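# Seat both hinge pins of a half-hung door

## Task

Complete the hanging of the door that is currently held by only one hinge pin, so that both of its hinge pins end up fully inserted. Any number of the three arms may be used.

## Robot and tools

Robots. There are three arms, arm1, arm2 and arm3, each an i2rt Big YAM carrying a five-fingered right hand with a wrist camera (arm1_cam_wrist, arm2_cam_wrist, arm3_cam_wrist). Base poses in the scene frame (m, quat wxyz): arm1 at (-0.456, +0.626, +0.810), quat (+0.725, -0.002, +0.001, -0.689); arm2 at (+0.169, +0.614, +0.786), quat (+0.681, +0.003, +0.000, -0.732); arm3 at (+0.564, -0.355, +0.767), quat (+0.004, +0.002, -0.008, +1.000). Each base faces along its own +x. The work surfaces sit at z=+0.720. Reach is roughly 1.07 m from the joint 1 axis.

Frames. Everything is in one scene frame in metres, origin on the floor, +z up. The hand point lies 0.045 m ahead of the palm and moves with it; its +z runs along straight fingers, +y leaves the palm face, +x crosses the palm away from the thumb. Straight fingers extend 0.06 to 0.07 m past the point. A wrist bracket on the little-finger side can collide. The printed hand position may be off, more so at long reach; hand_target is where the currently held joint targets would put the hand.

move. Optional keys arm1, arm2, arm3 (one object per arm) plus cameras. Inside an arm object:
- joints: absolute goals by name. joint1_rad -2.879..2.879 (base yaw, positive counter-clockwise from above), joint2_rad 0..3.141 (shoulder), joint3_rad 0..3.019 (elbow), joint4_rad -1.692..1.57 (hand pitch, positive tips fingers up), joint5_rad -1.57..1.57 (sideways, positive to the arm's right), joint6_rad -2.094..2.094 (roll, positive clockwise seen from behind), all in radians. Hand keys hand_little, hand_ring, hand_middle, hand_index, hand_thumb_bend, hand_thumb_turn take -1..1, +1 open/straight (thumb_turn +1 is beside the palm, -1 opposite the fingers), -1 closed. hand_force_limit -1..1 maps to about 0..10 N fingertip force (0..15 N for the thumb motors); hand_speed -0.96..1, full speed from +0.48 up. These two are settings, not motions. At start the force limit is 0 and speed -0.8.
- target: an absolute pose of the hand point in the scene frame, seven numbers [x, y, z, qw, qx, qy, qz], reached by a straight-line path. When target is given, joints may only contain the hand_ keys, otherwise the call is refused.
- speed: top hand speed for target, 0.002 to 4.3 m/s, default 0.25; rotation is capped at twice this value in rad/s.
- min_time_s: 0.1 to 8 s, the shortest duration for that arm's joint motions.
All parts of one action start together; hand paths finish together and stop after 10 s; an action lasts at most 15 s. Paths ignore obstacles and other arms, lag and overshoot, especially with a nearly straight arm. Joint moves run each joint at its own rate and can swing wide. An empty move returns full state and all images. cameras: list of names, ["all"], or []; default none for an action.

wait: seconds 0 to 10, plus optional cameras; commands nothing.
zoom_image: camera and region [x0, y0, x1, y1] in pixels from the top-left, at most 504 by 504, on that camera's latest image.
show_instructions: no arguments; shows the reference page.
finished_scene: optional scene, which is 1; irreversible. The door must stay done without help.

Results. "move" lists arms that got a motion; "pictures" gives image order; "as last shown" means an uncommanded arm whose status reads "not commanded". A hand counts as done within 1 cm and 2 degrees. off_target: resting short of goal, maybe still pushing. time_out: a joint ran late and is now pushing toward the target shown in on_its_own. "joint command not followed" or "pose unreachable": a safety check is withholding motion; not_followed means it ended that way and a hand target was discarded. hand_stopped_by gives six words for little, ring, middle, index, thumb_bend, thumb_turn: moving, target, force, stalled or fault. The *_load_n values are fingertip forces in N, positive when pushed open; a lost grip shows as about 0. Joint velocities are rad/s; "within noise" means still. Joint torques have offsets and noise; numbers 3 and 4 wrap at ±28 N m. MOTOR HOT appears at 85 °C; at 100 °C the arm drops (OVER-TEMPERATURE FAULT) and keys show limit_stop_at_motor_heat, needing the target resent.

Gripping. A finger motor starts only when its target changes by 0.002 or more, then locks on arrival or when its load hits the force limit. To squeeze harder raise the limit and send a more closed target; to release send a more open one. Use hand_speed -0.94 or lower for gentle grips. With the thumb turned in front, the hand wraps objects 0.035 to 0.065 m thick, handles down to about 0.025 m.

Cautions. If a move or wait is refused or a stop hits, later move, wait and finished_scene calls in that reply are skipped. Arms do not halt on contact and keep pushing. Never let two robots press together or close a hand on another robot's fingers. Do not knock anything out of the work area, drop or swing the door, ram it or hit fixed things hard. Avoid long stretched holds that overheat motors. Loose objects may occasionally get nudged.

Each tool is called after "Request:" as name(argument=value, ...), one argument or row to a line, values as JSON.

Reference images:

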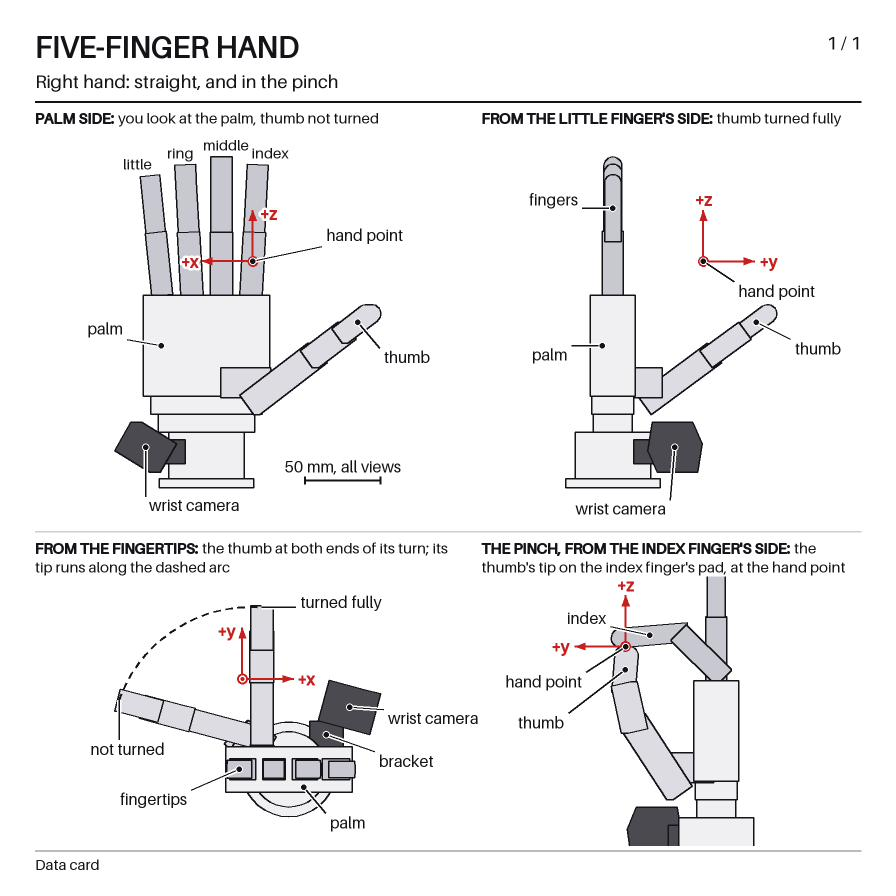

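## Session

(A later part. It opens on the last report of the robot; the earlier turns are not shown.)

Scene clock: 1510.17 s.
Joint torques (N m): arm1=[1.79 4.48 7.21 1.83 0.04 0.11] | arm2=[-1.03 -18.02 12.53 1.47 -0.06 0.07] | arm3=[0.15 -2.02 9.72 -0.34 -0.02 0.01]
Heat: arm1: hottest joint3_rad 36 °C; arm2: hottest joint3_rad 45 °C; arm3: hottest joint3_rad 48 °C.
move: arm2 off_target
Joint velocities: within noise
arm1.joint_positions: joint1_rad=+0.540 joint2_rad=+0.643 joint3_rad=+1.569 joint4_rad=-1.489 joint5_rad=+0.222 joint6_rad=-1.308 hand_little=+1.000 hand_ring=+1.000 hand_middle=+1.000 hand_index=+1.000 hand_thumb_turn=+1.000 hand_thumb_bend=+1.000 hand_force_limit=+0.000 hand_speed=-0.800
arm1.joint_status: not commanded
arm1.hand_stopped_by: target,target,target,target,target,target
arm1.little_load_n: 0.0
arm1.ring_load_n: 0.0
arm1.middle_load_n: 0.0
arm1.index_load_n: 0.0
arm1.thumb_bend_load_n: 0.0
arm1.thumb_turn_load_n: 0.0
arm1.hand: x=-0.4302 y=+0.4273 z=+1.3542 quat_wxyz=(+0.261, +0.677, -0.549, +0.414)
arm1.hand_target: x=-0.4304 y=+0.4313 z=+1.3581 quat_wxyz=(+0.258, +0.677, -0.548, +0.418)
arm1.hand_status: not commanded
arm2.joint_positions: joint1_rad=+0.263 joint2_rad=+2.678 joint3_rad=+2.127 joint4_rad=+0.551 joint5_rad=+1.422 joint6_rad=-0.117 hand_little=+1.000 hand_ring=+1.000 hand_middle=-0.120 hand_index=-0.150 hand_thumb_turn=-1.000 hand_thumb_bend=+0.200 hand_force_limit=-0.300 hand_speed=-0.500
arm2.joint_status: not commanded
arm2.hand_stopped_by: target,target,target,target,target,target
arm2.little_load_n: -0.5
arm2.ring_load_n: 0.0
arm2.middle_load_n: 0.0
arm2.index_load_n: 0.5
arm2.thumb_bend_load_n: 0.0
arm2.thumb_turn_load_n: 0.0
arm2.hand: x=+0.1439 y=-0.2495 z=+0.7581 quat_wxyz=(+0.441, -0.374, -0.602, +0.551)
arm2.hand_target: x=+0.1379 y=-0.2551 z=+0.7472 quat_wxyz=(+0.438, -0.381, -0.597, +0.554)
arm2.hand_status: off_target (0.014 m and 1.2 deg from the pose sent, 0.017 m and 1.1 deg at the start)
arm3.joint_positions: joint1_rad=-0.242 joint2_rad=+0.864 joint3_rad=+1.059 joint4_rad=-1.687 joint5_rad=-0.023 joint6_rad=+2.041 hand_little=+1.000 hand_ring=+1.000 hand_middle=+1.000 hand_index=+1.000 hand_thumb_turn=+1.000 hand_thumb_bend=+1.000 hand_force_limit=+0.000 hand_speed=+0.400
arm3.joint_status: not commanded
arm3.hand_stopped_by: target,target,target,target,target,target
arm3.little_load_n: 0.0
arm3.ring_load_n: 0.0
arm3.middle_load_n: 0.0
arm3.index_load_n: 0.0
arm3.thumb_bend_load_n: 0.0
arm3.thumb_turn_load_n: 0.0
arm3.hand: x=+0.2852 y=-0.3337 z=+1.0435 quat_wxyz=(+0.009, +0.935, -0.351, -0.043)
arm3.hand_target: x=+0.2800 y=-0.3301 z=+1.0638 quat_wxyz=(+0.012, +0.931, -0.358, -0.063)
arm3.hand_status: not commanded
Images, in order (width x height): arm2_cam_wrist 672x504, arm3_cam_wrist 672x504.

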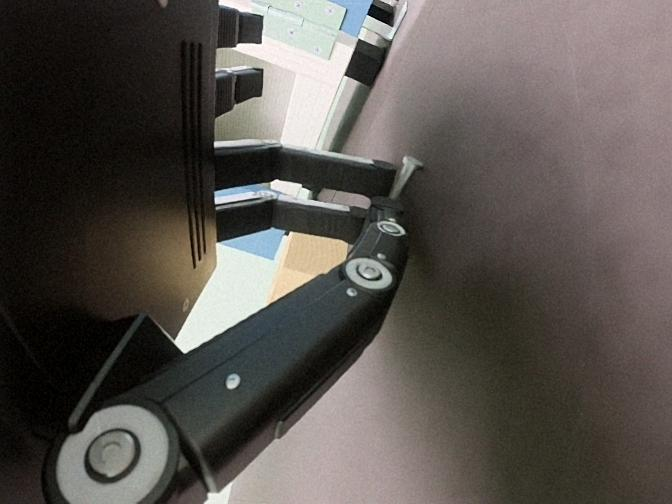

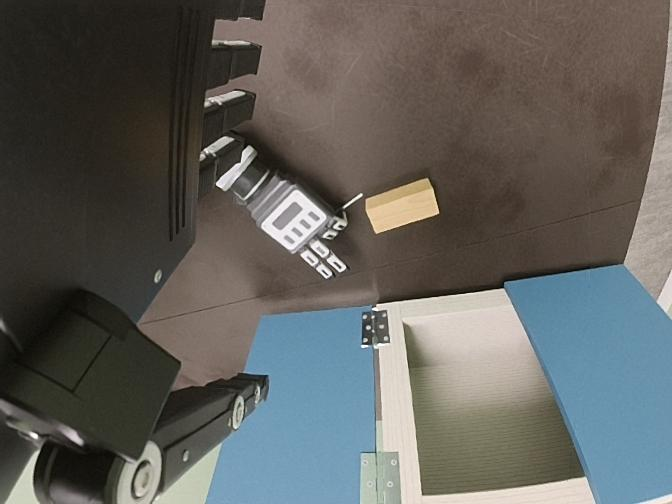

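Request:
move(
  arm2={"target": [0.1380, -0.2560, 0.738, 0.438, -0.381, -0.596, 0.554], "speed": 0.04},
  cameras=["arm2_cam_wrist"],
)

Request:
zoom_image(
  camera="arm2_cam_wrist",
  region=[340, 110, 460, 230],
)

Scene clock: 1513.60 s.
Joint torques (N m): arm1=[1.73 4.48 7.2 1.84 0.04 0.11] | arm2=[-0.91 -17.38 12.11 1.46 -0.07 0.08] | arm3=[0.03 -2.02 9.72 -0.35 -0.01 0.01]
Heat: arm1: hottest joint3_rad 36 °C; arm2: hottest joint3_rad 45 °C; arm3: hottest joint3_rad 48 °C.
move: arm2 off_target
Joint velocities: within noise
arm1, arm3: as last shown
arm2.joint_positions: joint1_rad=+0.262 joint2_rad=+2.687 joint3_rad=+2.139 joint4_rad=+0.560 joint5_rad=+1.422 joint6_rad=-0.117 hand_little=+1.000 hand_ring=+1.000 hand_middle=-0.120 hand_index=-0.150 hand_thumb_turn=-1.000 hand_thumb_bend=+0.200 hand_force_limit=-0.300 hand_speed=-0.500
arm2.joint_status: not commanded
arm2.hand_stopped_by: target,target,target,target,target,target
arm2.little_load_n: 0.0
arm2.ring_load_n: 0.0
arm2.middle_load_n: 0.0
arm2.index_load_n: 0.5
arm2.thumb_bend_load_n: 0.0
arm2.thumb_turn_load_n: 0.0
arm2.hand: x=+0.1434 y=-0.2517 z=+0.7571 quat_wxyz=(+0.438, -0.378, -0.599, +0.553)
arm2.hand_target: x=+0.1379 y=-0.2546 z=+0.7381 quat_wxyz=(+0.438, -0.381, -0.597, +0.554)
arm2.hand_status: off_target (0.020 m and 0.5 deg from the pose sent, 0.022 m and 1.2 deg at the start)
Images, in order (width x height): arm2_cam_wrist 672x504.

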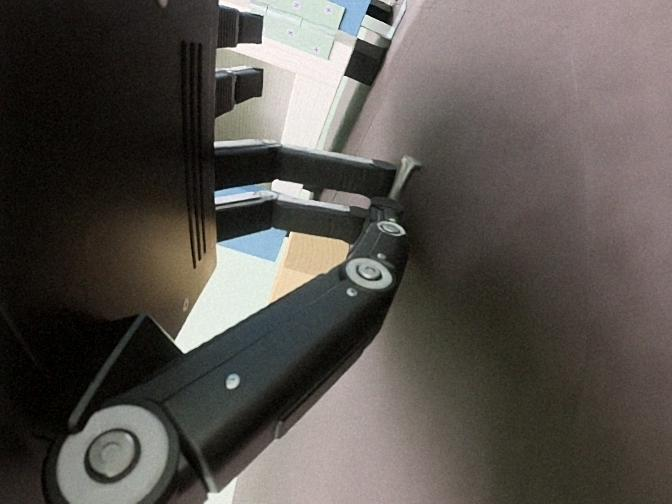

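Scaled by 4.200 from the camera's image (finer frame: 960x720).

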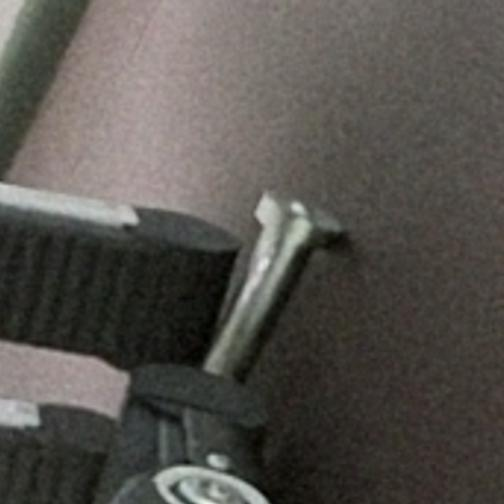

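Request:
move(
  arm2={"joints": {"hand_speed": -0.85, "hand_force_limit": -0.3, "hand_index": -0.6, "hand_middle": -0.6}},
  cameras=["arm2_cam_wrist", "arm3_cam_wrist"],
)

Request:
zoom_image(
  camera="arm2_cam_wrist",
  region=[340, 110, 460, 230],
)

Request:
zoom_image(
  camera="arm3_cam_wrist",
  region=[305, 175, 389, 247],
)

Scene clock: 1519.73 s.
Joint torques (N m): arm1=[1.79 4.54 7.21 1.84 0.03 0.11] | arm2=[-0.85 -17.55 11.79 1.37 -0.06 0.09] | arm3=[0.03 -2.08 9.73 -0.34 -0.01 0.01]
Heat: arm1: hottest joint3_rad 36 °C; arm2: hottest joint3_rad 46 °C; arm3: hottest joint3_rad 48 °C.
move: arm2 off_target
Joint velocities: within noise
arm1, arm3: as last shown
arm2.joint_positions: joint1_rad=+0.261 joint2_rad=+2.687 joint3_rad=+2.144 joint4_rad=+0.561 joint5_rad=+1.422 joint6_rad=-0.117 hand_little=+1.000 hand_ring=+1.000 hand_middle=-0.256 hand_index=-0.287 hand_thumb_turn=-1.000 hand_thumb_bend=+0.200 hand_force_limit=-0.300 hand_speed=-0.850
arm2.joint_status: hand_middle off_target (ended at -0.256, target -0.600); hand_index off_target (ended at -0.287, target -0.600); the others done
arm2.hand_stopped_by: target,target,force,force,target,target
arm2.little_load_n: 0.0
arm2.ring_load_n: 0.0
arm2.middle_load_n: 5.0
arm2.index_load_n: 5.0
arm2.thumb_bend_load_n: 1.0
arm2.thumb_turn_load_n: 0.0
arm2.hand: x=+0.1426 y=-0.2529 z=+0.7594 quat_wxyz=(+0.437, -0.380, -0.598, +0.555)
arm2.hand_target: x=+0.1380 y=-0.2546 z=+0.7382 quat_wxyz=(+0.438, -0.381, -0.597, +0.554)
arm2.hand_status: not commanded
arm3.ring_load_n: -0.5
arm3.index_load_n: 0.5
Images, in order (width x height): arm2_cam_wrist 672x504, arm3_cam_wrist 672x504.

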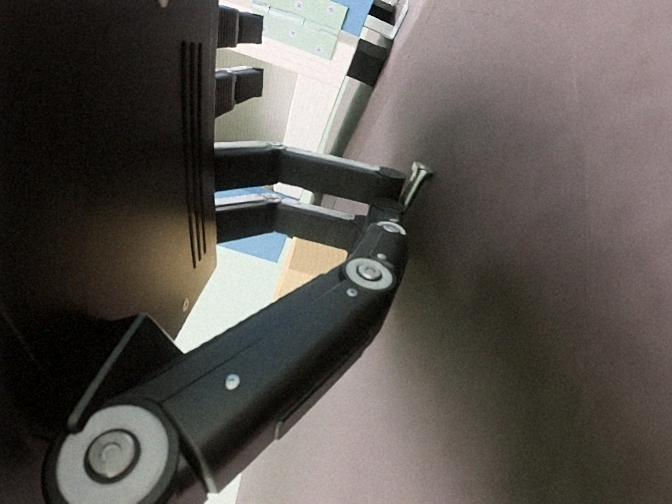

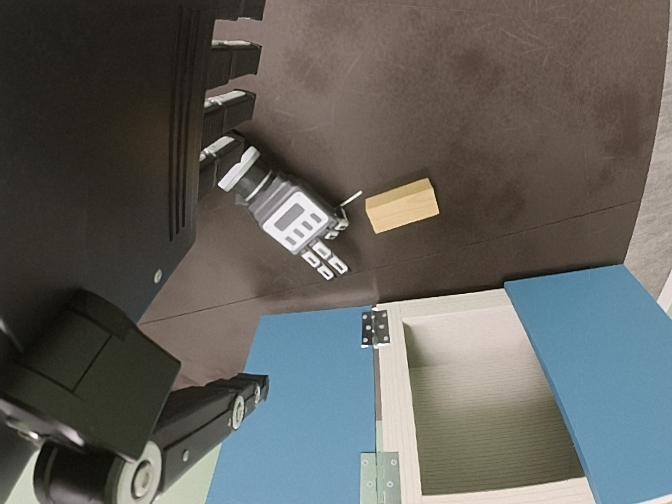

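Scaled by 4.200 from the camera's image (finer frame: 960x720).

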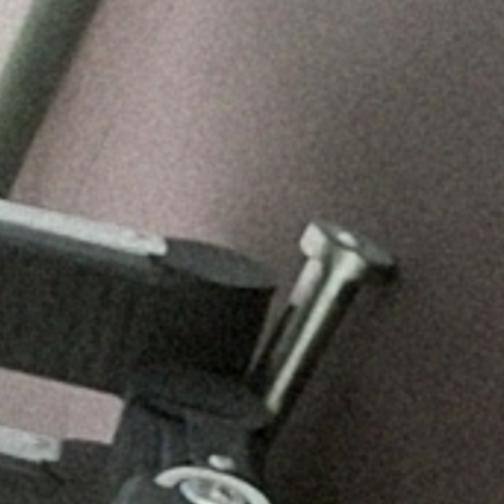

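Scaled by 6.000 from the camera's image (finer frame: 960x720).

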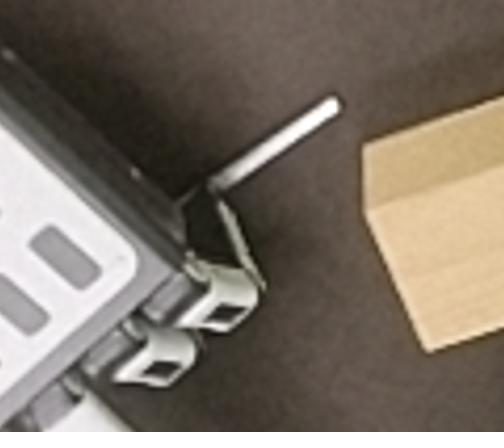

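Request:
move(
  arm2={"target": [0.1380, -0.2550, 0.797, 0.436, -0.384, -0.594, 0.556], "speed": 0.06},
)

Request:
move(
  arm2={"joints": {"hand_speed": -0.5, "hand_index": -0.1, "hand_middle": -0.07}},
)

Request:
move(
  arm2={"joints": {"hand_thumb_bend": 0.12}},
)

Request:
move(
  arm2={"joints": {"hand_speed": -0.7, "hand_index": -0.5, "hand_middle": -0.5}},
  cameras=["arm2_cam_wrist", "arm3_cam_wrist"],
)

Request:
zoom_image(
  camera="arm2_cam_wrist",
  region=[340, 130, 460, 250],
)

Request:
zoom_image(
  camera="arm3_cam_wrist",
  region=[305, 175, 389, 247],
)

Scene clock: 1549.03 s.
Joint torques (N m): arm1=[1.73 4.54 7.21 1.85 0.04 0.11] | arm2=[-0.73 -21.77 9.01 0.73 0.04 -0.02] | arm3=[0.09 -2.02 9.74 -0.34 -0.02 0.02]
Heat: arm1: hottest joint3_rad 36 °C; arm2: hottest joint3_rad 46 °C; arm3: hottest joint3_rad 48 °C.
move: arm2 off_target
Joint velocities: within noise
arm1, arm3: as last shown
arm1.index_load_n: 0.5
arm2.joint_positions: joint1_rad=+0.261 joint2_rad=+2.648 joint3_rad=+2.133 joint4_rad=+0.541 joint5_rad=+1.422 joint6_rad=-0.117 hand_little=+1.000 hand_ring=+1.000 hand_middle=-0.256 hand_index=-0.287 hand_thumb_turn=-1.000 hand_thumb_bend=+0.200 hand_force_limit=-0.300 hand_speed=-0.850
arm2.joint_status: not commanded
arm2.hand_stopped_by: target,target,force,force,target,target
arm2.little_load_n: 0.0
arm2.ring_load_n: 0.0
arm2.middle_load_n: 5.0
arm2.index_load_n: 5.0
arm2.thumb_bend_load_n: 1.0
arm2.thumb_turn_load_n: 0.0
arm2.hand: x=+0.1428 y=-0.2545 z=+0.7836 quat_wxyz=(+0.435, -0.382, -0.596, +0.557)
arm2.hand_target: x=+0.1380 y=-0.2551 z=+0.7968 quat_wxyz=(+0.436, -0.384, -0.594, +0.556)
arm2.hand_status: off_target (0.014 m and 0.4 deg from the pose sent, 0.038 m and 0.7 deg at the start)
arm3.ring_load_n: 0.0
arm3.index_load_n: 0.0
pictures: none

Scene clock: 1549.67 s.
Joint torques (N m): arm1=[1.79 4.48 7.23 1.83 0.03 0.11] | arm2=[-0.67 -21.83 9.01 0.7 0.04 -0.03] | arm3=[0.09 -2.02 9.74 -0.34 -0.02 0.01]
Heat: arm1: hottest joint3_rad 36 °C; arm2: hottest joint3_rad 46 °C; arm3: hottest joint3_rad 48 °C.
move: arm2 done
Joint velocities: within noise
arm1, arm3: as last shown
arm1.index_load_n: 0.0
arm2.joint_positions: joint1_rad=+0.261 joint2_rad=+2.648 joint3_rad=+2.133 joint4_rad=+0.541 joint5_rad=+1.422 joint6_rad=-0.117 hand_little=+1.000 hand_ring=+1.000 hand_middle=-0.070 hand_index=-0.100 hand_thumb_turn=-1.000 hand_thumb_bend=+0.200 hand_force_limit=-0.300 hand_speed=-0.500
arm2.joint_status: all done
arm2.hand_stopped_by: target,target,target,target,target,target
arm2.little_load_n: 0.0
arm2.ring_load_n: 0.0
arm2.middle_load_n: 0.0
arm2.index_load_n: 0.0
arm2.thumb_bend_load_n: 0.0
arm2.thumb_turn_load_n: 0.0
arm2.hand: x=+0.1428 y=-0.2544 z=+0.7836 quat_wxyz=(+0.436, -0.382, -0.596, +0.556)
arm2.hand_target: x=+0.1380 y=-0.2551 z=+0.7968 quat_wxyz=(+0.436, -0.384, -0.594, +0.556)
arm2.hand_status: not commanded
pictures: none

Scene clock: 1550.27 s.
Joint torques (N m): arm1=[1.73 4.48 7.2 1.85 0.04 0.11] | arm2=[-0.85 -21.6 9.05 0.69 0.04 -0.01] | arm3=[0.03 -2.14 9.73 -0.32 -0.02 0.01]
Heat: arm1: hottest joint3_rad 36 °C; arm2: hottest joint3_rad 46 °C; arm3: hottest joint3_rad 48 °C.
move: arm2 done
Joint velocities: within noise
arm1, arm3: as last shown
arm2.joint_positions: joint1_rad=+0.261 joint2_rad=+2.648 joint3_rad=+2.133 joint4_rad=+0.541 joint5_rad=+1.422 joint6_rad=-0.117 hand_little=+1.000 hand_ring=+1.000 hand_middle=-0.070 hand_index=-0.100 hand_thumb_turn=-1.000 hand_thumb_bend=+0.120 hand_force_limit=-0.300 hand_speed=-0.500
arm2.joint_status: all done
arm2.hand_stopped_by: target,target,target,target,target,target
arm2.little_load_n: -0.5
arm2.ring_load_n: -0.5
arm2.middle_load_n: 0.0
arm2.index_load_n: 0.0
arm2.thumb_bend_load_n: 0.0
arm2.thumb_turn_load_n: 0.0
arm2.hand: x=+0.1428 y=-0.2544 z=+0.7836 quat_wxyz=(+0.436, -0.382, -0.596, +0.556)
arm2.hand_target: x=+0.1380 y=-0.2551 z=+0.7968 quat_wxyz=(+0.436, -0.384, -0.594, +0.556)
arm2.hand_status: not commanded
pictures: none

Scene clock: 1551.07 s.
Joint torques (N m): arm1=[1.73 4.48 7.23 1.83 0.04 0.11] | arm2=[-1.03 -21.66 9.06 0.75 0.05 -0.01] | arm3=[0.09 -2.08 9.73 -0.32 -0.02 0.01]
Heat: arm1: hottest joint3_rad 36 °C; arm2: hottest joint3_rad 46 °C; arm3: hottest joint3_rad 48 °C.
move: arm2 off_target
Joint velocities: within noise
arm1, arm3: as last shown
arm2.joint_positions: joint1_rad=+0.261 joint2_rad=+2.648 joint3_rad=+2.133 joint4_rad=+0.541 joint5_rad=+1.422 joint6_rad=-0.117 hand_little=+1.000 hand_ring=+1.000 hand_middle=-0.257 hand_index=-0.262 hand_thumb_turn=-1.000 hand_thumb_bend=+0.120 hand_force_limit=-0.300 hand_speed=-0.700
arm2.joint_status: hand_middle off_target (ended at -0.257, target -0.500); hand_index off_target (ended at -0.262, target -0.500); the others done
arm2.hand_stopped_by: target,target,force,force,target,target
arm2.little_load_n: 0.0
arm2.ring_load_n: 0.0
arm2.middle_load_n: 10.0
arm2.index_load_n: 7.0
arm2.thumb_bend_load_n: 2.0
arm2.thumb_turn_load_n: 0.0
arm2.hand: x=+0.1428 y=-0.2544 z=+0.7836 quat_wxyz=(+0.436, -0.382, -0.596, +0.556)
arm2.hand_target: x=+0.1380 y=-0.2551 z=+0.7968 quat_wxyz=(+0.436, -0.384, -0.594, +0.556)
arm2.hand_status: not commanded
arm3.thumb_turn_load_n: 0.5
Images, in order (width x height): arm2_cam_wrist 672x504, arm3_cam_wrist 672x504.

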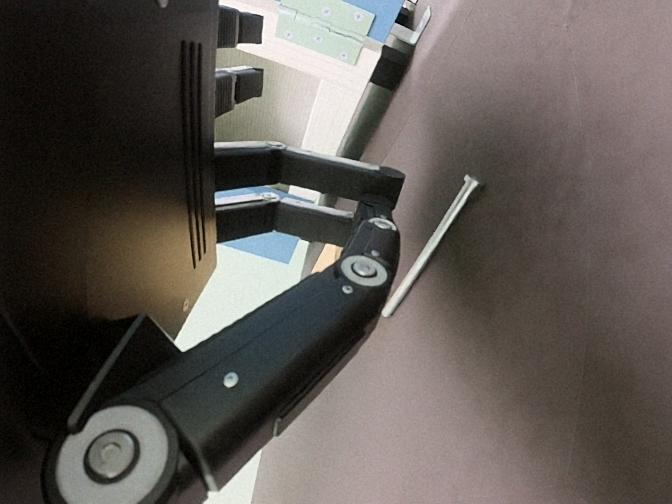

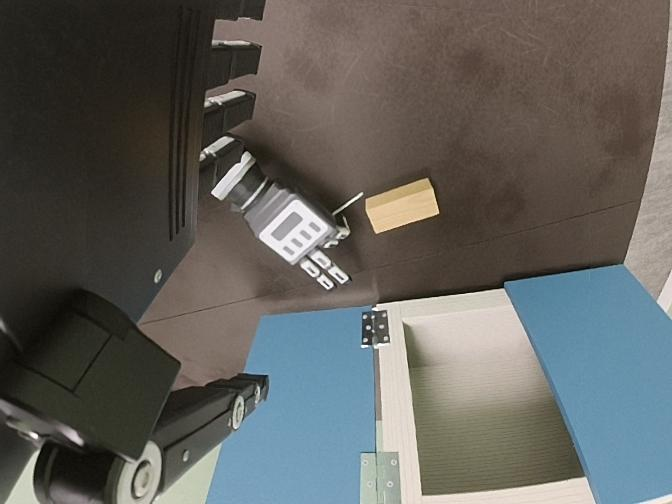

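Scaled by 4.200 from the camera's image (finer frame: 960x720).

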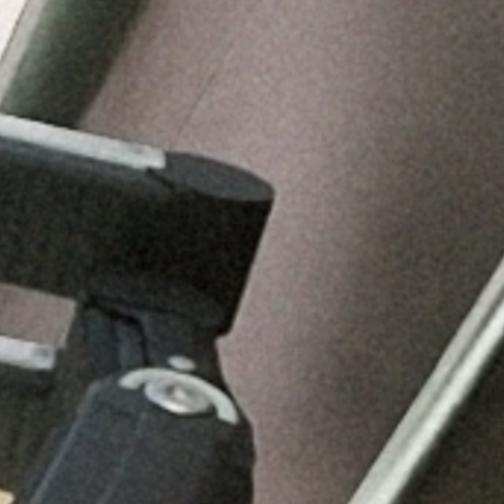

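Scaled by 6.000 from the camera's image (finer frame: 960x720).

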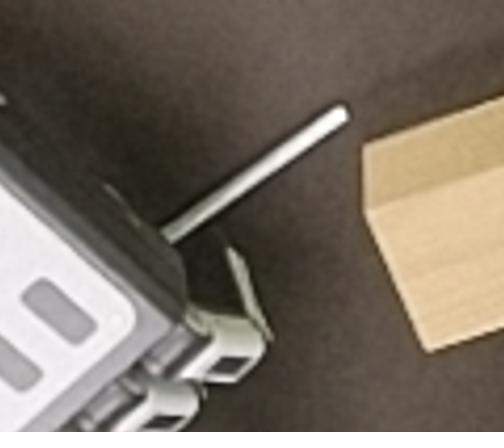

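Request:
zoom_image(
  camera="arm2_cam_wrist",
  region=[370, 160, 530, 330],
)

Scaled by 2.965 from the camera's image (finer frame: 960x720).

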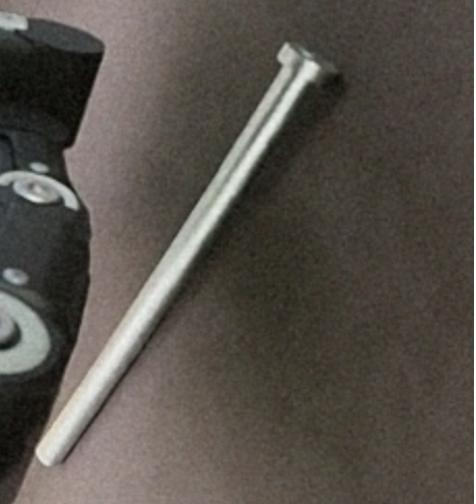

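Request:
move(
  arm2={"joints": {"hand_speed": -0.5, "hand_index": -0.13, "hand_middle": -0.12, "hand_thumb_bend": 0.15}},
)

Request:
move(
  arm2={"target": [0.1380, -0.2555, 0.748, 0.436, -0.384, -0.594, 0.556], "speed": 0.04},
  cameras=["arm2_cam_wrist"],
)

Request:
zoom_image(
  camera="arm2_cam_wrist",
  region=[340, 130, 460, 250],
)

Scene clock: 1585.30 s.
Joint torques (N m): arm1=[1.73 4.54 7.21 1.84 0.03 0.11] | arm2=[-0.85 -21.66 9.02 0.75 0.03 -0.01] | arm3=[0.09 -2.02 9.73 -0.31 -0.02 0.01]
Heat: arm1: hottest joint3_rad 36 °C; arm2: hottest joint2_rad 44 °C; arm3: hottest joint3_rad 49 °C.
move: arm2 done
Joint velocities: within noise
arm1, arm3: as last shown
arm2.joint_positions: joint1_rad=+0.261 joint2_rad=+2.648 joint3_rad=+2.133 joint4_rad=+0.541 joint5_rad=+1.422 joint6_rad=-0.117 hand_little=+1.000 hand_ring=+1.000 hand_middle=-0.120 hand_index=-0.130 hand_thumb_turn=-1.000 hand_thumb_bend=+0.150 hand_force_limit=-0.300 hand_speed=-0.500
arm2.joint_status: all done
arm2.hand_stopped_by: target,target,target,target,target,target
arm2.little_load_n: 0.0
arm2.ring_load_n: 0.0
arm2.middle_load_n: 0.0
arm2.index_load_n: 0.0
arm2.thumb_bend_load_n: 0.0
arm2.thumb_turn_load_n: 0.0
arm2.hand: x=+0.1428 y=-0.2544 z=+0.7836 quat_wxyz=(+0.436, -0.382, -0.596, +0.556)
arm2.hand_target: x=+0.1380 y=-0.2551 z=+0.7968 quat_wxyz=(+0.436, -0.384, -0.594, +0.556)
arm2.hand_status: not commanded
arm3.thumb_turn_load_n: 0.0
pictures: none

Scene clock: 1587.17 s.
Joint torques (N m): arm1=[1.73 4.54 7.23 1.85 0.03 0.11] | arm2=[-0.79 -18.55 11.85 1.62 0.01 0.11] | arm3=[0.09 -2.14 9.72 -0.34 -0.02 0.01]
Heat: arm1: hottest joint3_rad 36 °C; arm2: hottest joint2_rad 44 °C; arm3: hottest joint3_rad 49 °C.
move: arm2 done
Joint velocities: within noise
arm1.joint_positions: joint1_rad=+0.540 joint2_rad=+0.643 joint3_rad=+1.569 joint4_rad=-1.489 joint5_rad=+0.222 joint6_rad=-1.308 hand_little=+1.000 hand_ring=+1.000 hand_middle=+1.000 hand_index=+1.000 hand_thumb_turn=+1.000 hand_thumb_bend=+1.000 hand_force_limit=+0.000 hand_speed=-0.800
arm1.joint_status: not commanded
arm1.hand_stopped_by: target,target,target,target,target,target
arm1.little_load_n: 0.0
arm1.ring_load_n: 0.0
arm1.middle_load_n: 0.0
arm1.index_load_n: 0.0
arm1.thumb_bend_load_n: 0.0
arm1.thumb_turn_load_n: 0.0
arm1.hand: x=-0.4302 y=+0.4273 z=+1.3542 quat_wxyz=(+0.261, +0.677, -0.549, +0.414)
arm1.hand_target: x=-0.4304 y=+0.4313 z=+1.3581 quat_wxyz=(+0.258, +0.677, -0.548, +0.418)
arm1.hand_status: not commanded
arm2.joint_positions: joint1_rad=+0.261 joint2_rad=+2.686 joint3_rad=+2.133 joint4_rad=+0.554 joint5_rad=+1.422 joint6_rad=-0.116 hand_little=+1.000 hand_ring=+1.000 hand_middle=-0.120 hand_index=-0.130 hand_thumb_turn=-1.000 hand_thumb_bend=+0.150 hand_force_limit=-0.300 hand_speed=-0.500
arm2.joint_status: not commanded
arm2.hand_stopped_by: target,target,target,target,target,target
arm2.little_load_n: 0.0
arm2.ring_load_n: 0.0
arm2.middle_load_n: 0.0
arm2.index_load_n: -0.5
arm2.thumb_bend_load_n: 0.0
arm2.thumb_turn_load_n: 0.0
arm2.hand: x=+0.1420 y=-0.2499 z=+0.7542 quat_wxyz=(+0.441, -0.375, -0.601, +0.550)
arm2.hand_target: x=+0.1380 y=-0.2550 z=+0.7482 quat_wxyz=(+0.436, -0.384, -0.595, +0.556)
arm2.hand_status: done (0.009 m and 1.6 deg from the pose sent, 0.036 m and 0.4 deg at the start)
arm3.joint_positions: joint1_rad=-0.242 joint2_rad=+0.864 joint3_rad=+1.059 joint4_rad=-1.687 joint5_rad=-0.023 joint6_rad=+2.041 hand_little=+1.000 hand_ring=+1.000 hand_middle=+1.000 hand_index=+1.000 hand_thumb_turn=+1.000 hand_thumb_bend=+1.000 hand_force_limit=+0.000 hand_speed=+0.400
arm3.joint_status: not commanded
arm3.hand_stopped_by: target,target,target,target,target,target
arm3.little_load_n: 0.0
arm3.ring_load_n: 0.0
arm3.middle_load_n: -0.5
arm3.index_load_n: 0.0
arm3.thumb_bend_load_n: 0.0
arm3.thumb_turn_load_n: 0.0
arm3.hand: x=+0.2852 y=-0.3337 z=+1.0435 quat_wxyz=(+0.009, +0.935, -0.351, -0.043)
arm3.hand_target: x=+0.2800 y=-0.3301 z=+1.0638 quat_wxyz=(+0.012, +0.931, -0.358, -0.063)
arm3.hand_status: not commanded
Images, in order (width x height): arm2_cam_wrist 672x504.

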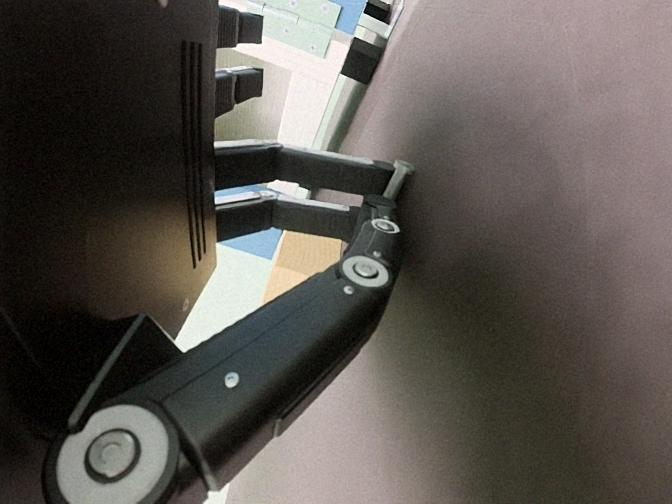

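Scaled by 4.200 from the camera's image (finer frame: 960x720).

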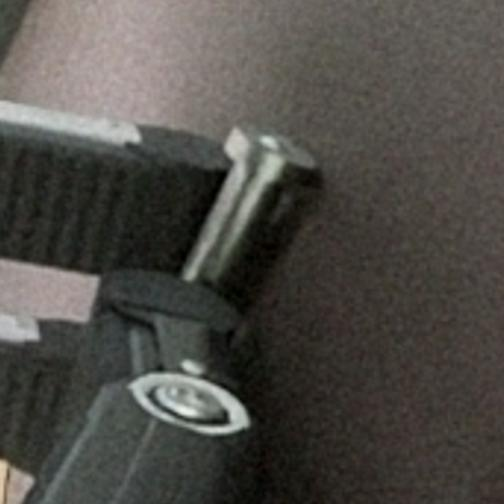

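Request:
move(
  arm2={"joints": {"hand_speed": -0.85, "hand_force_limit": -0.3, "hand_index": -0.6, "hand_middle": -0.6}},
  cameras=["arm2_cam_wrist", "arm3_cam_wrist"],
)

Request:
zoom_image(
  camera="arm2_cam_wrist",
  region=[340, 130, 460, 250],
)

Request:
zoom_image(
  camera="arm3_cam_wrist",
  region=[305, 175, 389, 247],
)

Scene clock: 1594.90 s.
Joint torques (N m): arm1=[1.79 4.48 7.21 1.84 0.03 0.11] | arm2=[-0.73 -18.49 11.82 1.51 0.02 0.1] | arm3=[0.03 -2.02 9.7 -0.32 -0.02 0.01]
Heat: arm1: hottest joint3_rad 36 °C; arm2: hottest joint2_rad 44 °C; arm3: hottest joint3_rad 49 °C.
move: arm2 off_target
Joint velocities: within noise
arm1, arm3: as last shown
arm1.little_load_n: 0.5
arm2.joint_positions: joint1_rad=+0.260 joint2_rad=+2.686 joint3_rad=+2.133 joint4_rad=+0.558 joint5_rad=+1.422 joint6_rad=-0.116 hand_little=+1.000 hand_ring=+1.000 hand_middle=-0.200 hand_index=-0.224 hand_thumb_turn=-1.000 hand_thumb_bend=+0.151 hand_force_limit=-0.300 hand_speed=-0.850
arm2.joint_status: hand_middle off_target (ended at -0.200, target -0.600); hand_index off_target (ended at -0.224, target -0.600); the others done
arm2.hand_stopped_by: target,target,force,force,target,target
arm2.little_load_n: 0.0
arm2.ring_load_n: 0.0
arm2.middle_load_n: 5.5
arm2.index_load_n: 5.5
arm2.thumb_bend_load_n: 5.0
arm2.thumb_turn_load_n: 0.0
arm2.hand: x=+0.1411 y=-0.2500 z=+0.7547 quat_wxyz=(+0.441, -0.377, -0.600, +0.551)
arm2.hand_target: x=+0.1379 y=-0.2550 z=+0.7483 quat_wxyz=(+0.436, -0.384, -0.595, +0.556)
arm2.hand_status: not commanded
arm3.middle_load_n: 0.0
Images, in order (width x height): arm2_cam_wrist 672x504, arm3_cam_wrist 672x504.

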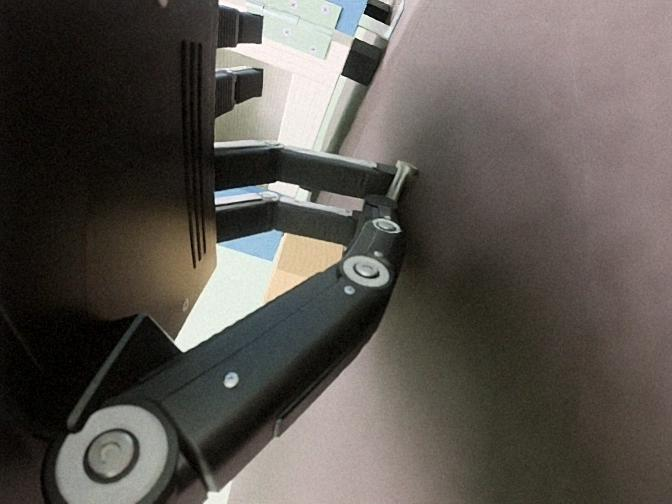

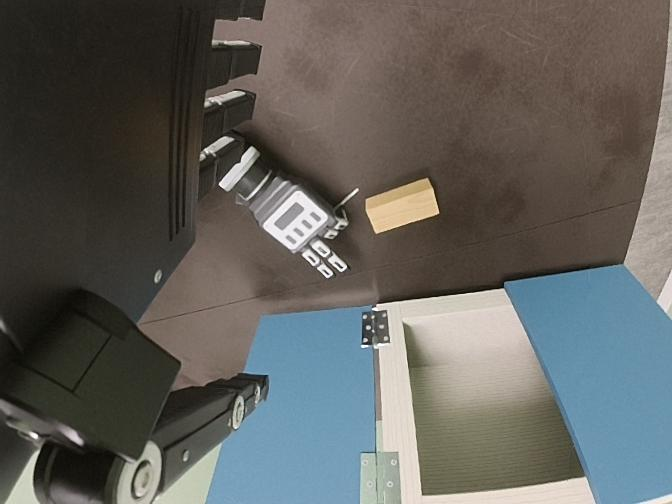

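Scaled by 4.200 from the camera's image (finer frame: 960x720).

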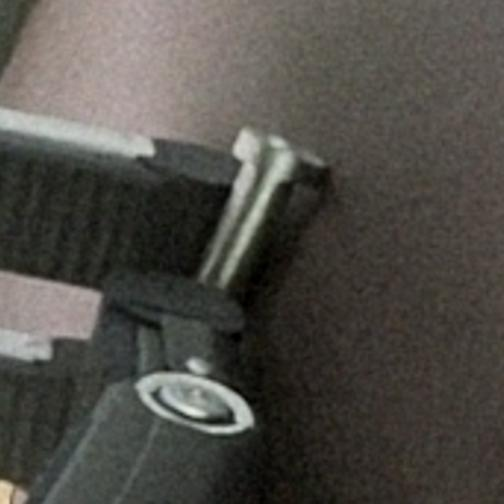

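Scaled by 6.000 from the camera's image (finer frame: 960x720).

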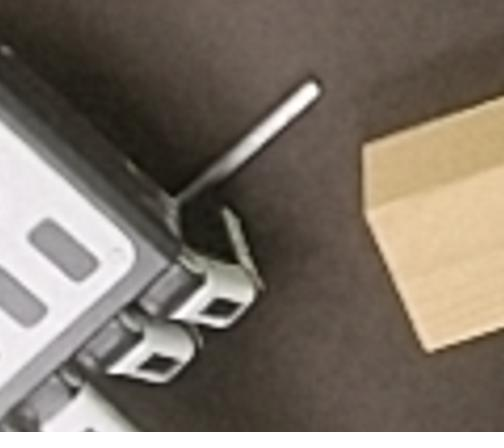

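Request:
move(
  arm2={"target": [0.1380, -0.2550, 0.785, 0.436, -0.384, -0.594, 0.556], "speed": 0.03},
  cameras=["arm2_cam_wrist", "arm3_cam_wrist"],
)

Request:
zoom_image(
  camera="arm2_cam_wrist",
  region=[340, 130, 460, 250],
)

Request:
zoom_image(
  camera="arm3_cam_wrist",
  region=[305, 175, 389, 247],
)

Scene clock: 1602.80 s.
Joint torques (N m): arm1=[1.79 4.48 7.21 1.85 0.04 0.11] | arm2=[-0.79 -22.18 9.47 0.77 0.06 -0.03] | arm3=[0.15 -2.08 9.73 -0.34 -0.02 0.01]
Heat: arm1: hottest joint3_rad 36 °C; arm2: hottest joint2_rad 45 °C; arm3: hottest joint3_rad 49 °C.
move: arm2 off_target
Joint velocities: within noise
arm1, arm3: as last shown
arm1.little_load_n: 0.0
arm2.joint_positions: joint1_rad=+0.260 joint2_rad=+2.672 joint3_rad=+2.133 joint4_rad=+0.555 joint5_rad=+1.422 joint6_rad=-0.116 hand_little=+1.000 hand_ring=+1.000 hand_middle=-0.201 hand_index=-0.225 hand_thumb_turn=-1.000 hand_thumb_bend=+0.150 hand_force_limit=-0.300 hand_speed=-0.850
arm2.joint_status: not commanded
arm2.hand_stopped_by: target,target,force,force,target,target
arm2.little_load_n: 0.0
arm2.ring_load_n: -0.5
arm2.middle_load_n: 0.0
arm2.index_load_n: 0.0
arm2.thumb_bend_load_n: 0.5
arm2.thumb_turn_load_n: 0.0
arm2.hand: x=+0.1414 y=-0.2520 z=+0.7659 quat_wxyz=(+0.438, -0.380, -0.598, +0.554)
arm2.hand_target: x=+0.1379 y=-0.2550 z=+0.7850 quat_wxyz=(+0.436, -0.384, -0.594, +0.556)
arm2.hand_status: off_target (0.020 m and 0.8 deg from the pose sent, 0.031 m and 1.4 deg at the start)
Images, in order (width x height): arm2_cam_wrist 672x504, arm3_cam_wrist 672x504.

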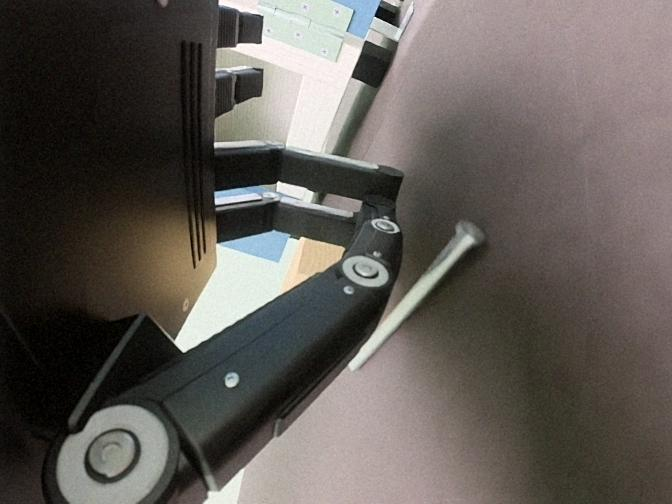

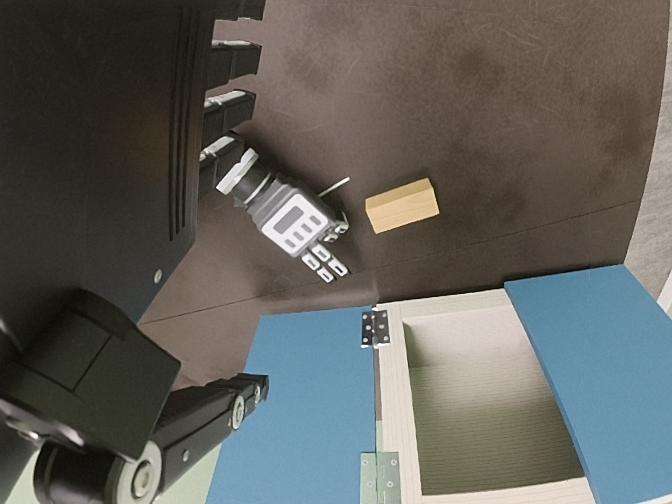

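Scaled by 4.200 from the camera's image (finer frame: 960x720).

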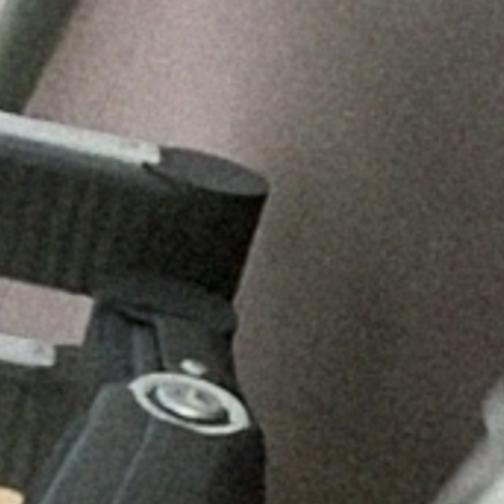

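Scaled by 6.000 from the camera's image (finer frame: 960x720).

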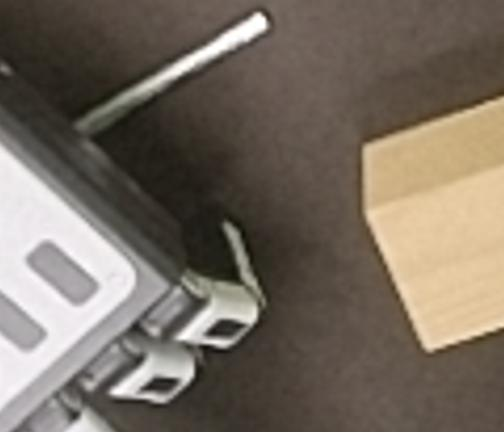

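Request:
zoom_image(
  camera="arm2_cam_wrist",
  region=[335, 200, 515, 380],
)

Scaled by 2.800 from the camera's image (finer frame: 960x720).

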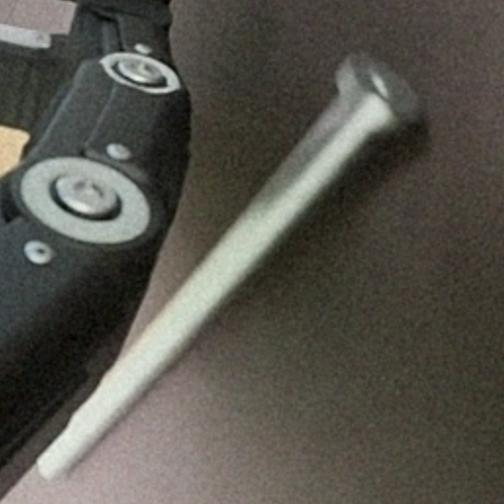

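Request:
move(
  arm2={"target": [0.170, -0.2475, 0.790, 0.4599, -0.4095, -0.5767, 0.5365], "speed": 0.08, "joints": {"hand_speed": -0.5, "hand_index": -0.13, "hand_middle": -0.12}},
  cameras=["arm2_cam_wrist", "arm3_cam_wrist"],
)

Request:
zoom_image(
  camera="arm2_cam_wrist",
  region=[335, 160, 515, 340],
)

Request:
zoom_image(
  camera="arm3_cam_wrist",
  region=[285, 155, 369, 227],
)

Scene clock: 1655.53 s.
Joint torques (N m): arm1=[1.79 4.48 7.21 1.84 0.03 0.11] | arm2=[-0.32 -19.19 13.2 0.55 0.19 -0.09] | arm3=[0.09 -2.08 9.72 -0.35 -0.02 0.02]
Heat: arm1: hottest joint3_rad 36 °C; arm2: hottest joint2_rad 47 °C; arm3: hottest joint3_rad 49 °C.
move: arm2 done
Joint velocities: within noise
arm1, arm3: as last shown
arm2.joint_positions: joint1_rad=+0.299 joint2_rad=+2.672 joint3_rad=+2.194 joint4_rad=+0.510 joint5_rad=+1.550 joint6_rad=-0.124 hand_little=+1.000 hand_ring=+1.000 hand_middle=-0.120 hand_index=-0.130 hand_thumb_turn=-1.000 hand_thumb_bend=+0.150 hand_force_limit=-0.300 hand_speed=-0.500
arm2.joint_status: all done
arm2.hand_stopped_by: target,target,target,target,target,target
arm2.little_load_n: 0.0
arm2.ring_load_n: 0.0
arm2.middle_load_n: 0.0
arm2.index_load_n: 0.0
arm2.thumb_bend_load_n: 0.0
arm2.thumb_turn_load_n: 0.0
arm2.hand: x=+0.1679 y=-0.2413 z=+0.7874 quat_wxyz=(+0.459, -0.408, -0.579, +0.536)
arm2.hand_target: x=+0.1699 y=-0.2471 z=+0.7901 quat_wxyz=(+0.459, -0.410, -0.578, +0.536)
arm2.hand_status: done (0.007 m and 0.4 deg from the pose sent, 0.038 m and 5.3 deg at the start)
Images, in order (width x height): arm2_cam_wrist 672x504, arm3_cam_wrist 672x504.

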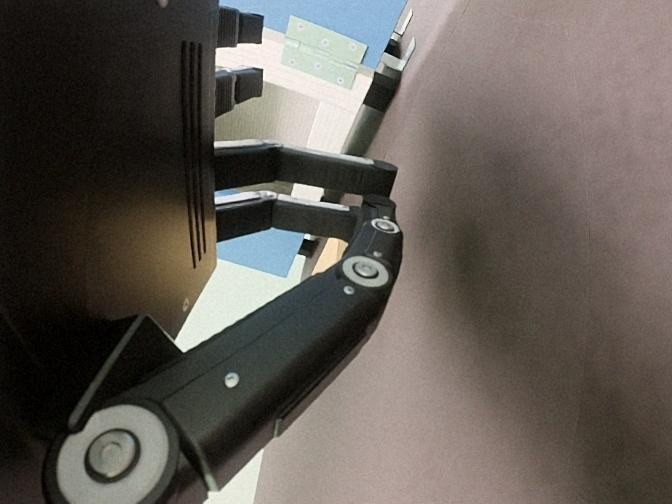

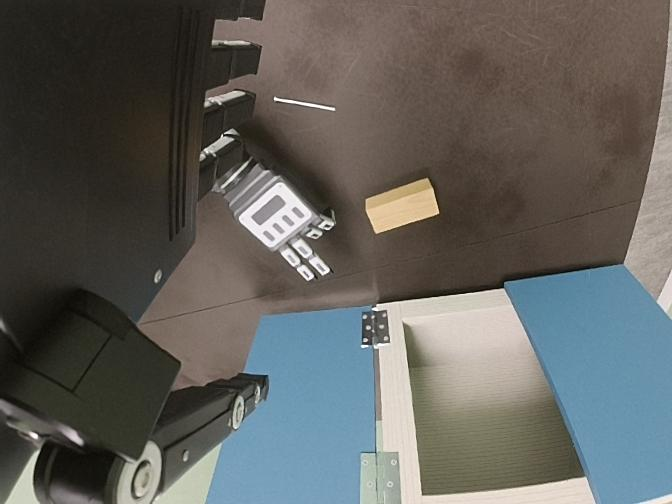

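Scaled by 2.800 from the camera's image (finer frame: 960x720).

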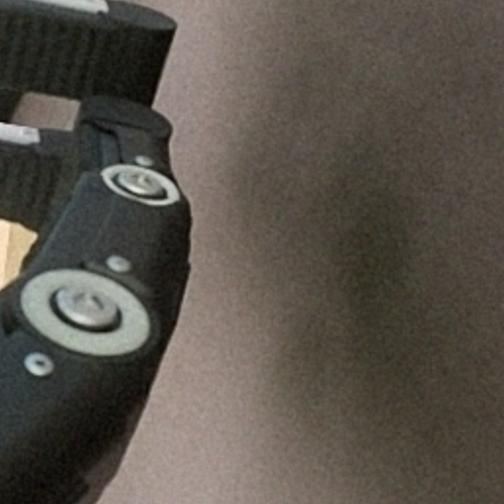

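Scaled by 6.000 from the camera's image (finer frame: 960x720).

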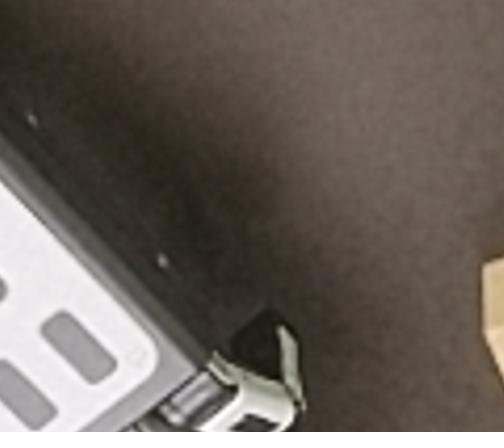

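Request:
move(
  cameras=["arm3_cam_wrist"],
)

Request:
zoom_image(
  camera="arm3_cam_wrist",
  region=[260, 60, 360, 140],
)

Scene clock: 1657.93 s.
Joint torques (N m): arm1=[1.73 4.48 7.21 1.84 0.03 0.11] | arm2=[-0.15 -19.19 13.22 0.7 0.18 -0.09] | arm3=[0.09 -2.02 9.73 -0.35 -0.01 0.01]
Heat: arm1: hottest joint3_rad 36 °C; arm2: hottest joint2_rad 47 °C; arm3: hottest joint3_rad 49 °C.
Joint velocities: within noise
arm1.joint_positions: joint1_rad=+0.540 joint2_rad=+0.643 joint3_rad=+1.569 joint4_rad=-1.489 joint5_rad=+0.222 joint6_rad=-1.308 hand_little=+1.000 hand_ring=+1.000 hand_middle=+1.000 hand_index=+1.000 hand_thumb_turn=+1.000 hand_thumb_bend=+1.000 hand_force_limit=+0.000 hand_speed=-0.800
arm1.joint_status: not commanded
arm1.hand_stopped_by: target,target,target,target,target,target
arm1.little_load_n: 0.0
arm1.ring_load_n: 0.0
arm1.middle_load_n: 0.0
arm1.index_load_n: 0.0
arm1.thumb_bend_load_n: 0.0
arm1.thumb_turn_load_n: 0.0
arm1.hand: x=-0.4302 y=+0.4273 z=+1.3542 quat_wxyz=(+0.261, +0.677, -0.549, +0.414) (m; scene frame)
arm1.hand_target: x=-0.4304 y=+0.4313 z=+1.3581 quat_wxyz=(+0.258, +0.677, -0.548, +0.418) (m; scene frame)
arm1.hand_status: not commanded
arm2.joint_positions: joint1_rad=+0.299 joint2_rad=+2.672 joint3_rad=+2.194 joint4_rad=+0.510 joint5_rad=+1.550 joint6_rad=-0.124 hand_little=+1.000 hand_ring=+1.000 hand_middle=-0.120 hand_index=-0.130 hand_thumb_turn=-1.000 hand_thumb_bend=+0.150 hand_force_limit=-0.300 hand_speed=-0.500
arm2.joint_status: all done
arm2.hand_stopped_by: target,target,target,target,target,target
arm2.little_load_n: -0.5
arm2.ring_load_n: -0.5
arm2.middle_load_n: 0.0
arm2.index_load_n: 0.0
arm2.thumb_bend_load_n: 0.0
arm2.thumb_turn_load_n: 0.0
arm2.hand: x=+0.1678 y=-0.2413 z=+0.7873 quat_wxyz=(+0.460, -0.408, -0.579, +0.535) (m; scene frame)
arm2.hand_target: x=+0.1699 y=-0.2471 z=+0.7901 quat_wxyz=(+0.459, -0.410, -0.578, +0.536) (m; scene frame)
arm2.hand_status: done (0.007 m and 0.4 deg from the pose sent, 0.038 m and 5.3 deg at the start)
arm3.joint_positions: joint1_rad=-0.242 joint2_rad=+0.864 joint3_rad=+1.059 joint4_rad=-1.687 joint5_rad=-0.023 joint6_rad=+2.041 hand_little=+1.000 hand_ring=+1.000 hand_middle=+1.000 hand_index=+1.000 hand_thumb_turn=+1.000 hand_thumb_bend=+1.000 hand_force_limit=+0.000 hand_speed=+0.400
arm3.joint_status: not commanded
arm3.hand_stopped_by: target,target,target,target,target,target
arm3.little_load_n: 0.0
arm3.ring_load_n: 0.0
arm3.middle_load_n: 0.0
arm3.index_load_n: 0.0
arm3.thumb_bend_load_n: -0.5
arm3.thumb_turn_load_n: 0.0
arm3.hand: x=+0.2852 y=-0.3337 z=+1.0435 quat_wxyz=(+0.009, +0.935, -0.351, -0.043) (m; scene frame)
arm3.hand_target: x=+0.2800 y=-0.3301 z=+1.0638 quat_wxyz=(+0.012, +0.931, -0.358, -0.063) (m; scene frame)
arm3.hand_status: not commanded
pictures: arm3_cam_wrist
Images, in order (width x height): arm3_cam_wrist 672x504.

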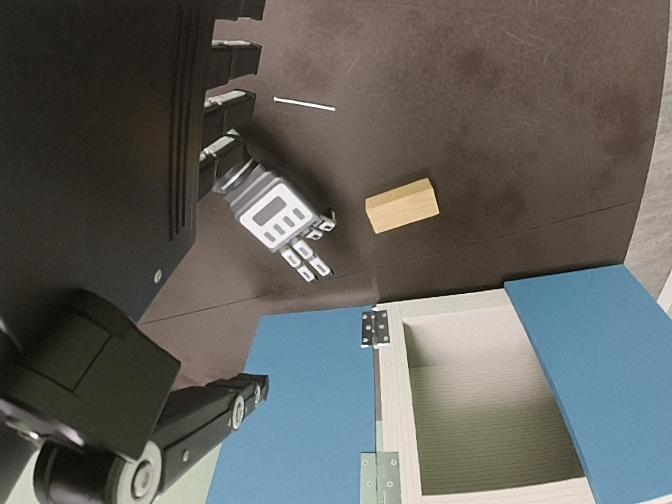

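Scaled by 5.040 from the camera's image (finer frame: 960x720).

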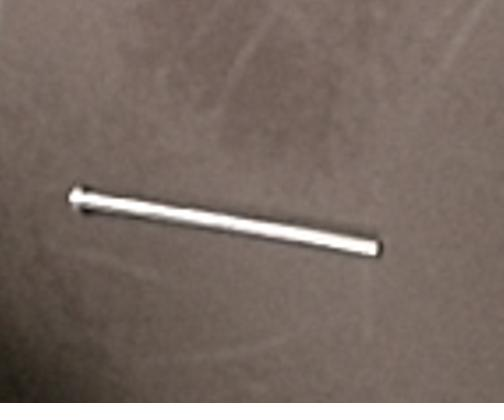

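Request:
move(
  arm2={"target": [0.15, -0.08, 0.90, 0.4599, -0.4095, -0.5767, 0.5365], "speed": 0.2},
  cameras=["arm3_cam_wrist", "arm2_cam_wrist"],
)

Scene clock: 1754.93 s.
Joint torques (N m): arm1=[1.79 4.48 7.2 1.84 0.04 0.11] | arm2=[0.32 -16.62 7.98 1.28 0.17 0.16] | arm3=[0.15 -2.08 9.73 -0.34 -0.02 0.01]
Heat: arm1: hottest joint3_rad 36 °C; arm2: hottest joint3_rad 47 °C; arm3: hottest joint3_rad 50 °C.
move: arm2 done
Joint velocities: within noise
arm1, arm3: as last shown
arm2.joint_positions: joint1_rad=+0.320 joint2_rad=+2.112 joint3_rad=+1.423 joint4_rad=+0.630 joint5_rad=+1.583 joint6_rad=-0.061 hand_little=+1.000 hand_ring=+1.000 hand_middle=-0.120 hand_index=-0.130 hand_thumb_turn=-1.000 hand_thumb_bend=+0.150 hand_force_limit=-0.300 hand_speed=-0.500
arm2.joint_status: not commanded
arm2.hand_stopped_by: target,target,target,target,target,target
arm2.little_load_n: 0.0
arm2.ring_load_n: 0.0
arm2.middle_load_n: 0.0
arm2.index_load_n: 0.0
arm2.thumb_bend_load_n: 0.0
arm2.thumb_turn_load_n: 0.0
arm2.hand: x=+0.1434 y=-0.0793 z=+0.8920 quat_wxyz=(+0.470, -0.403, -0.583, +0.526)
arm2.hand_target: x=+0.1499 y=-0.0800 z=+0.9000 quat_wxyz=(+0.459, -0.410, -0.578, +0.536)
arm2.hand_status: done (0.010 m and 1.9 deg from the pose sent, 0.198 m and 0.4 deg at the start)
arm3.ring_load_n: 0.5
arm3.thumb_bend_load_n: 0.0
pictures: arm2_cam_wrist, arm3_cam_wrist
Images, in order (width x height): arm2_cam_wrist 672x504, arm3_cam_wrist 672x504.

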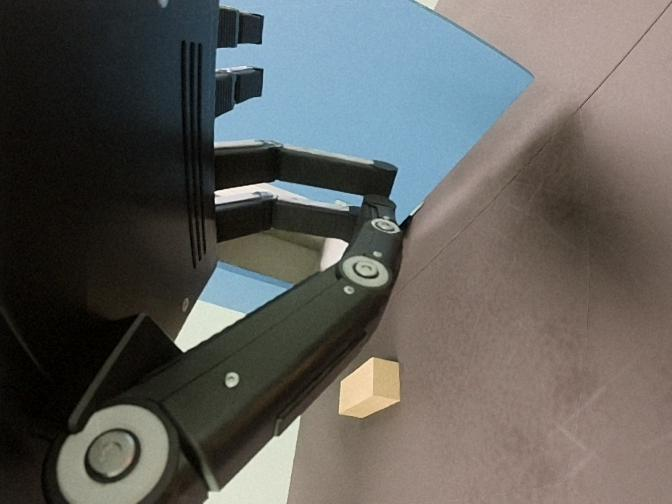

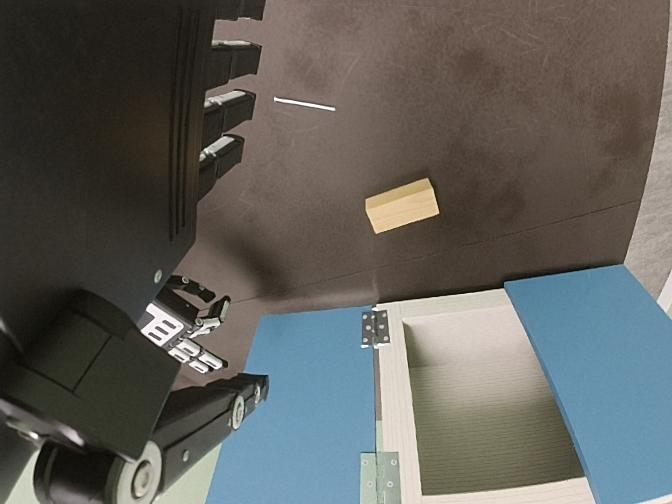

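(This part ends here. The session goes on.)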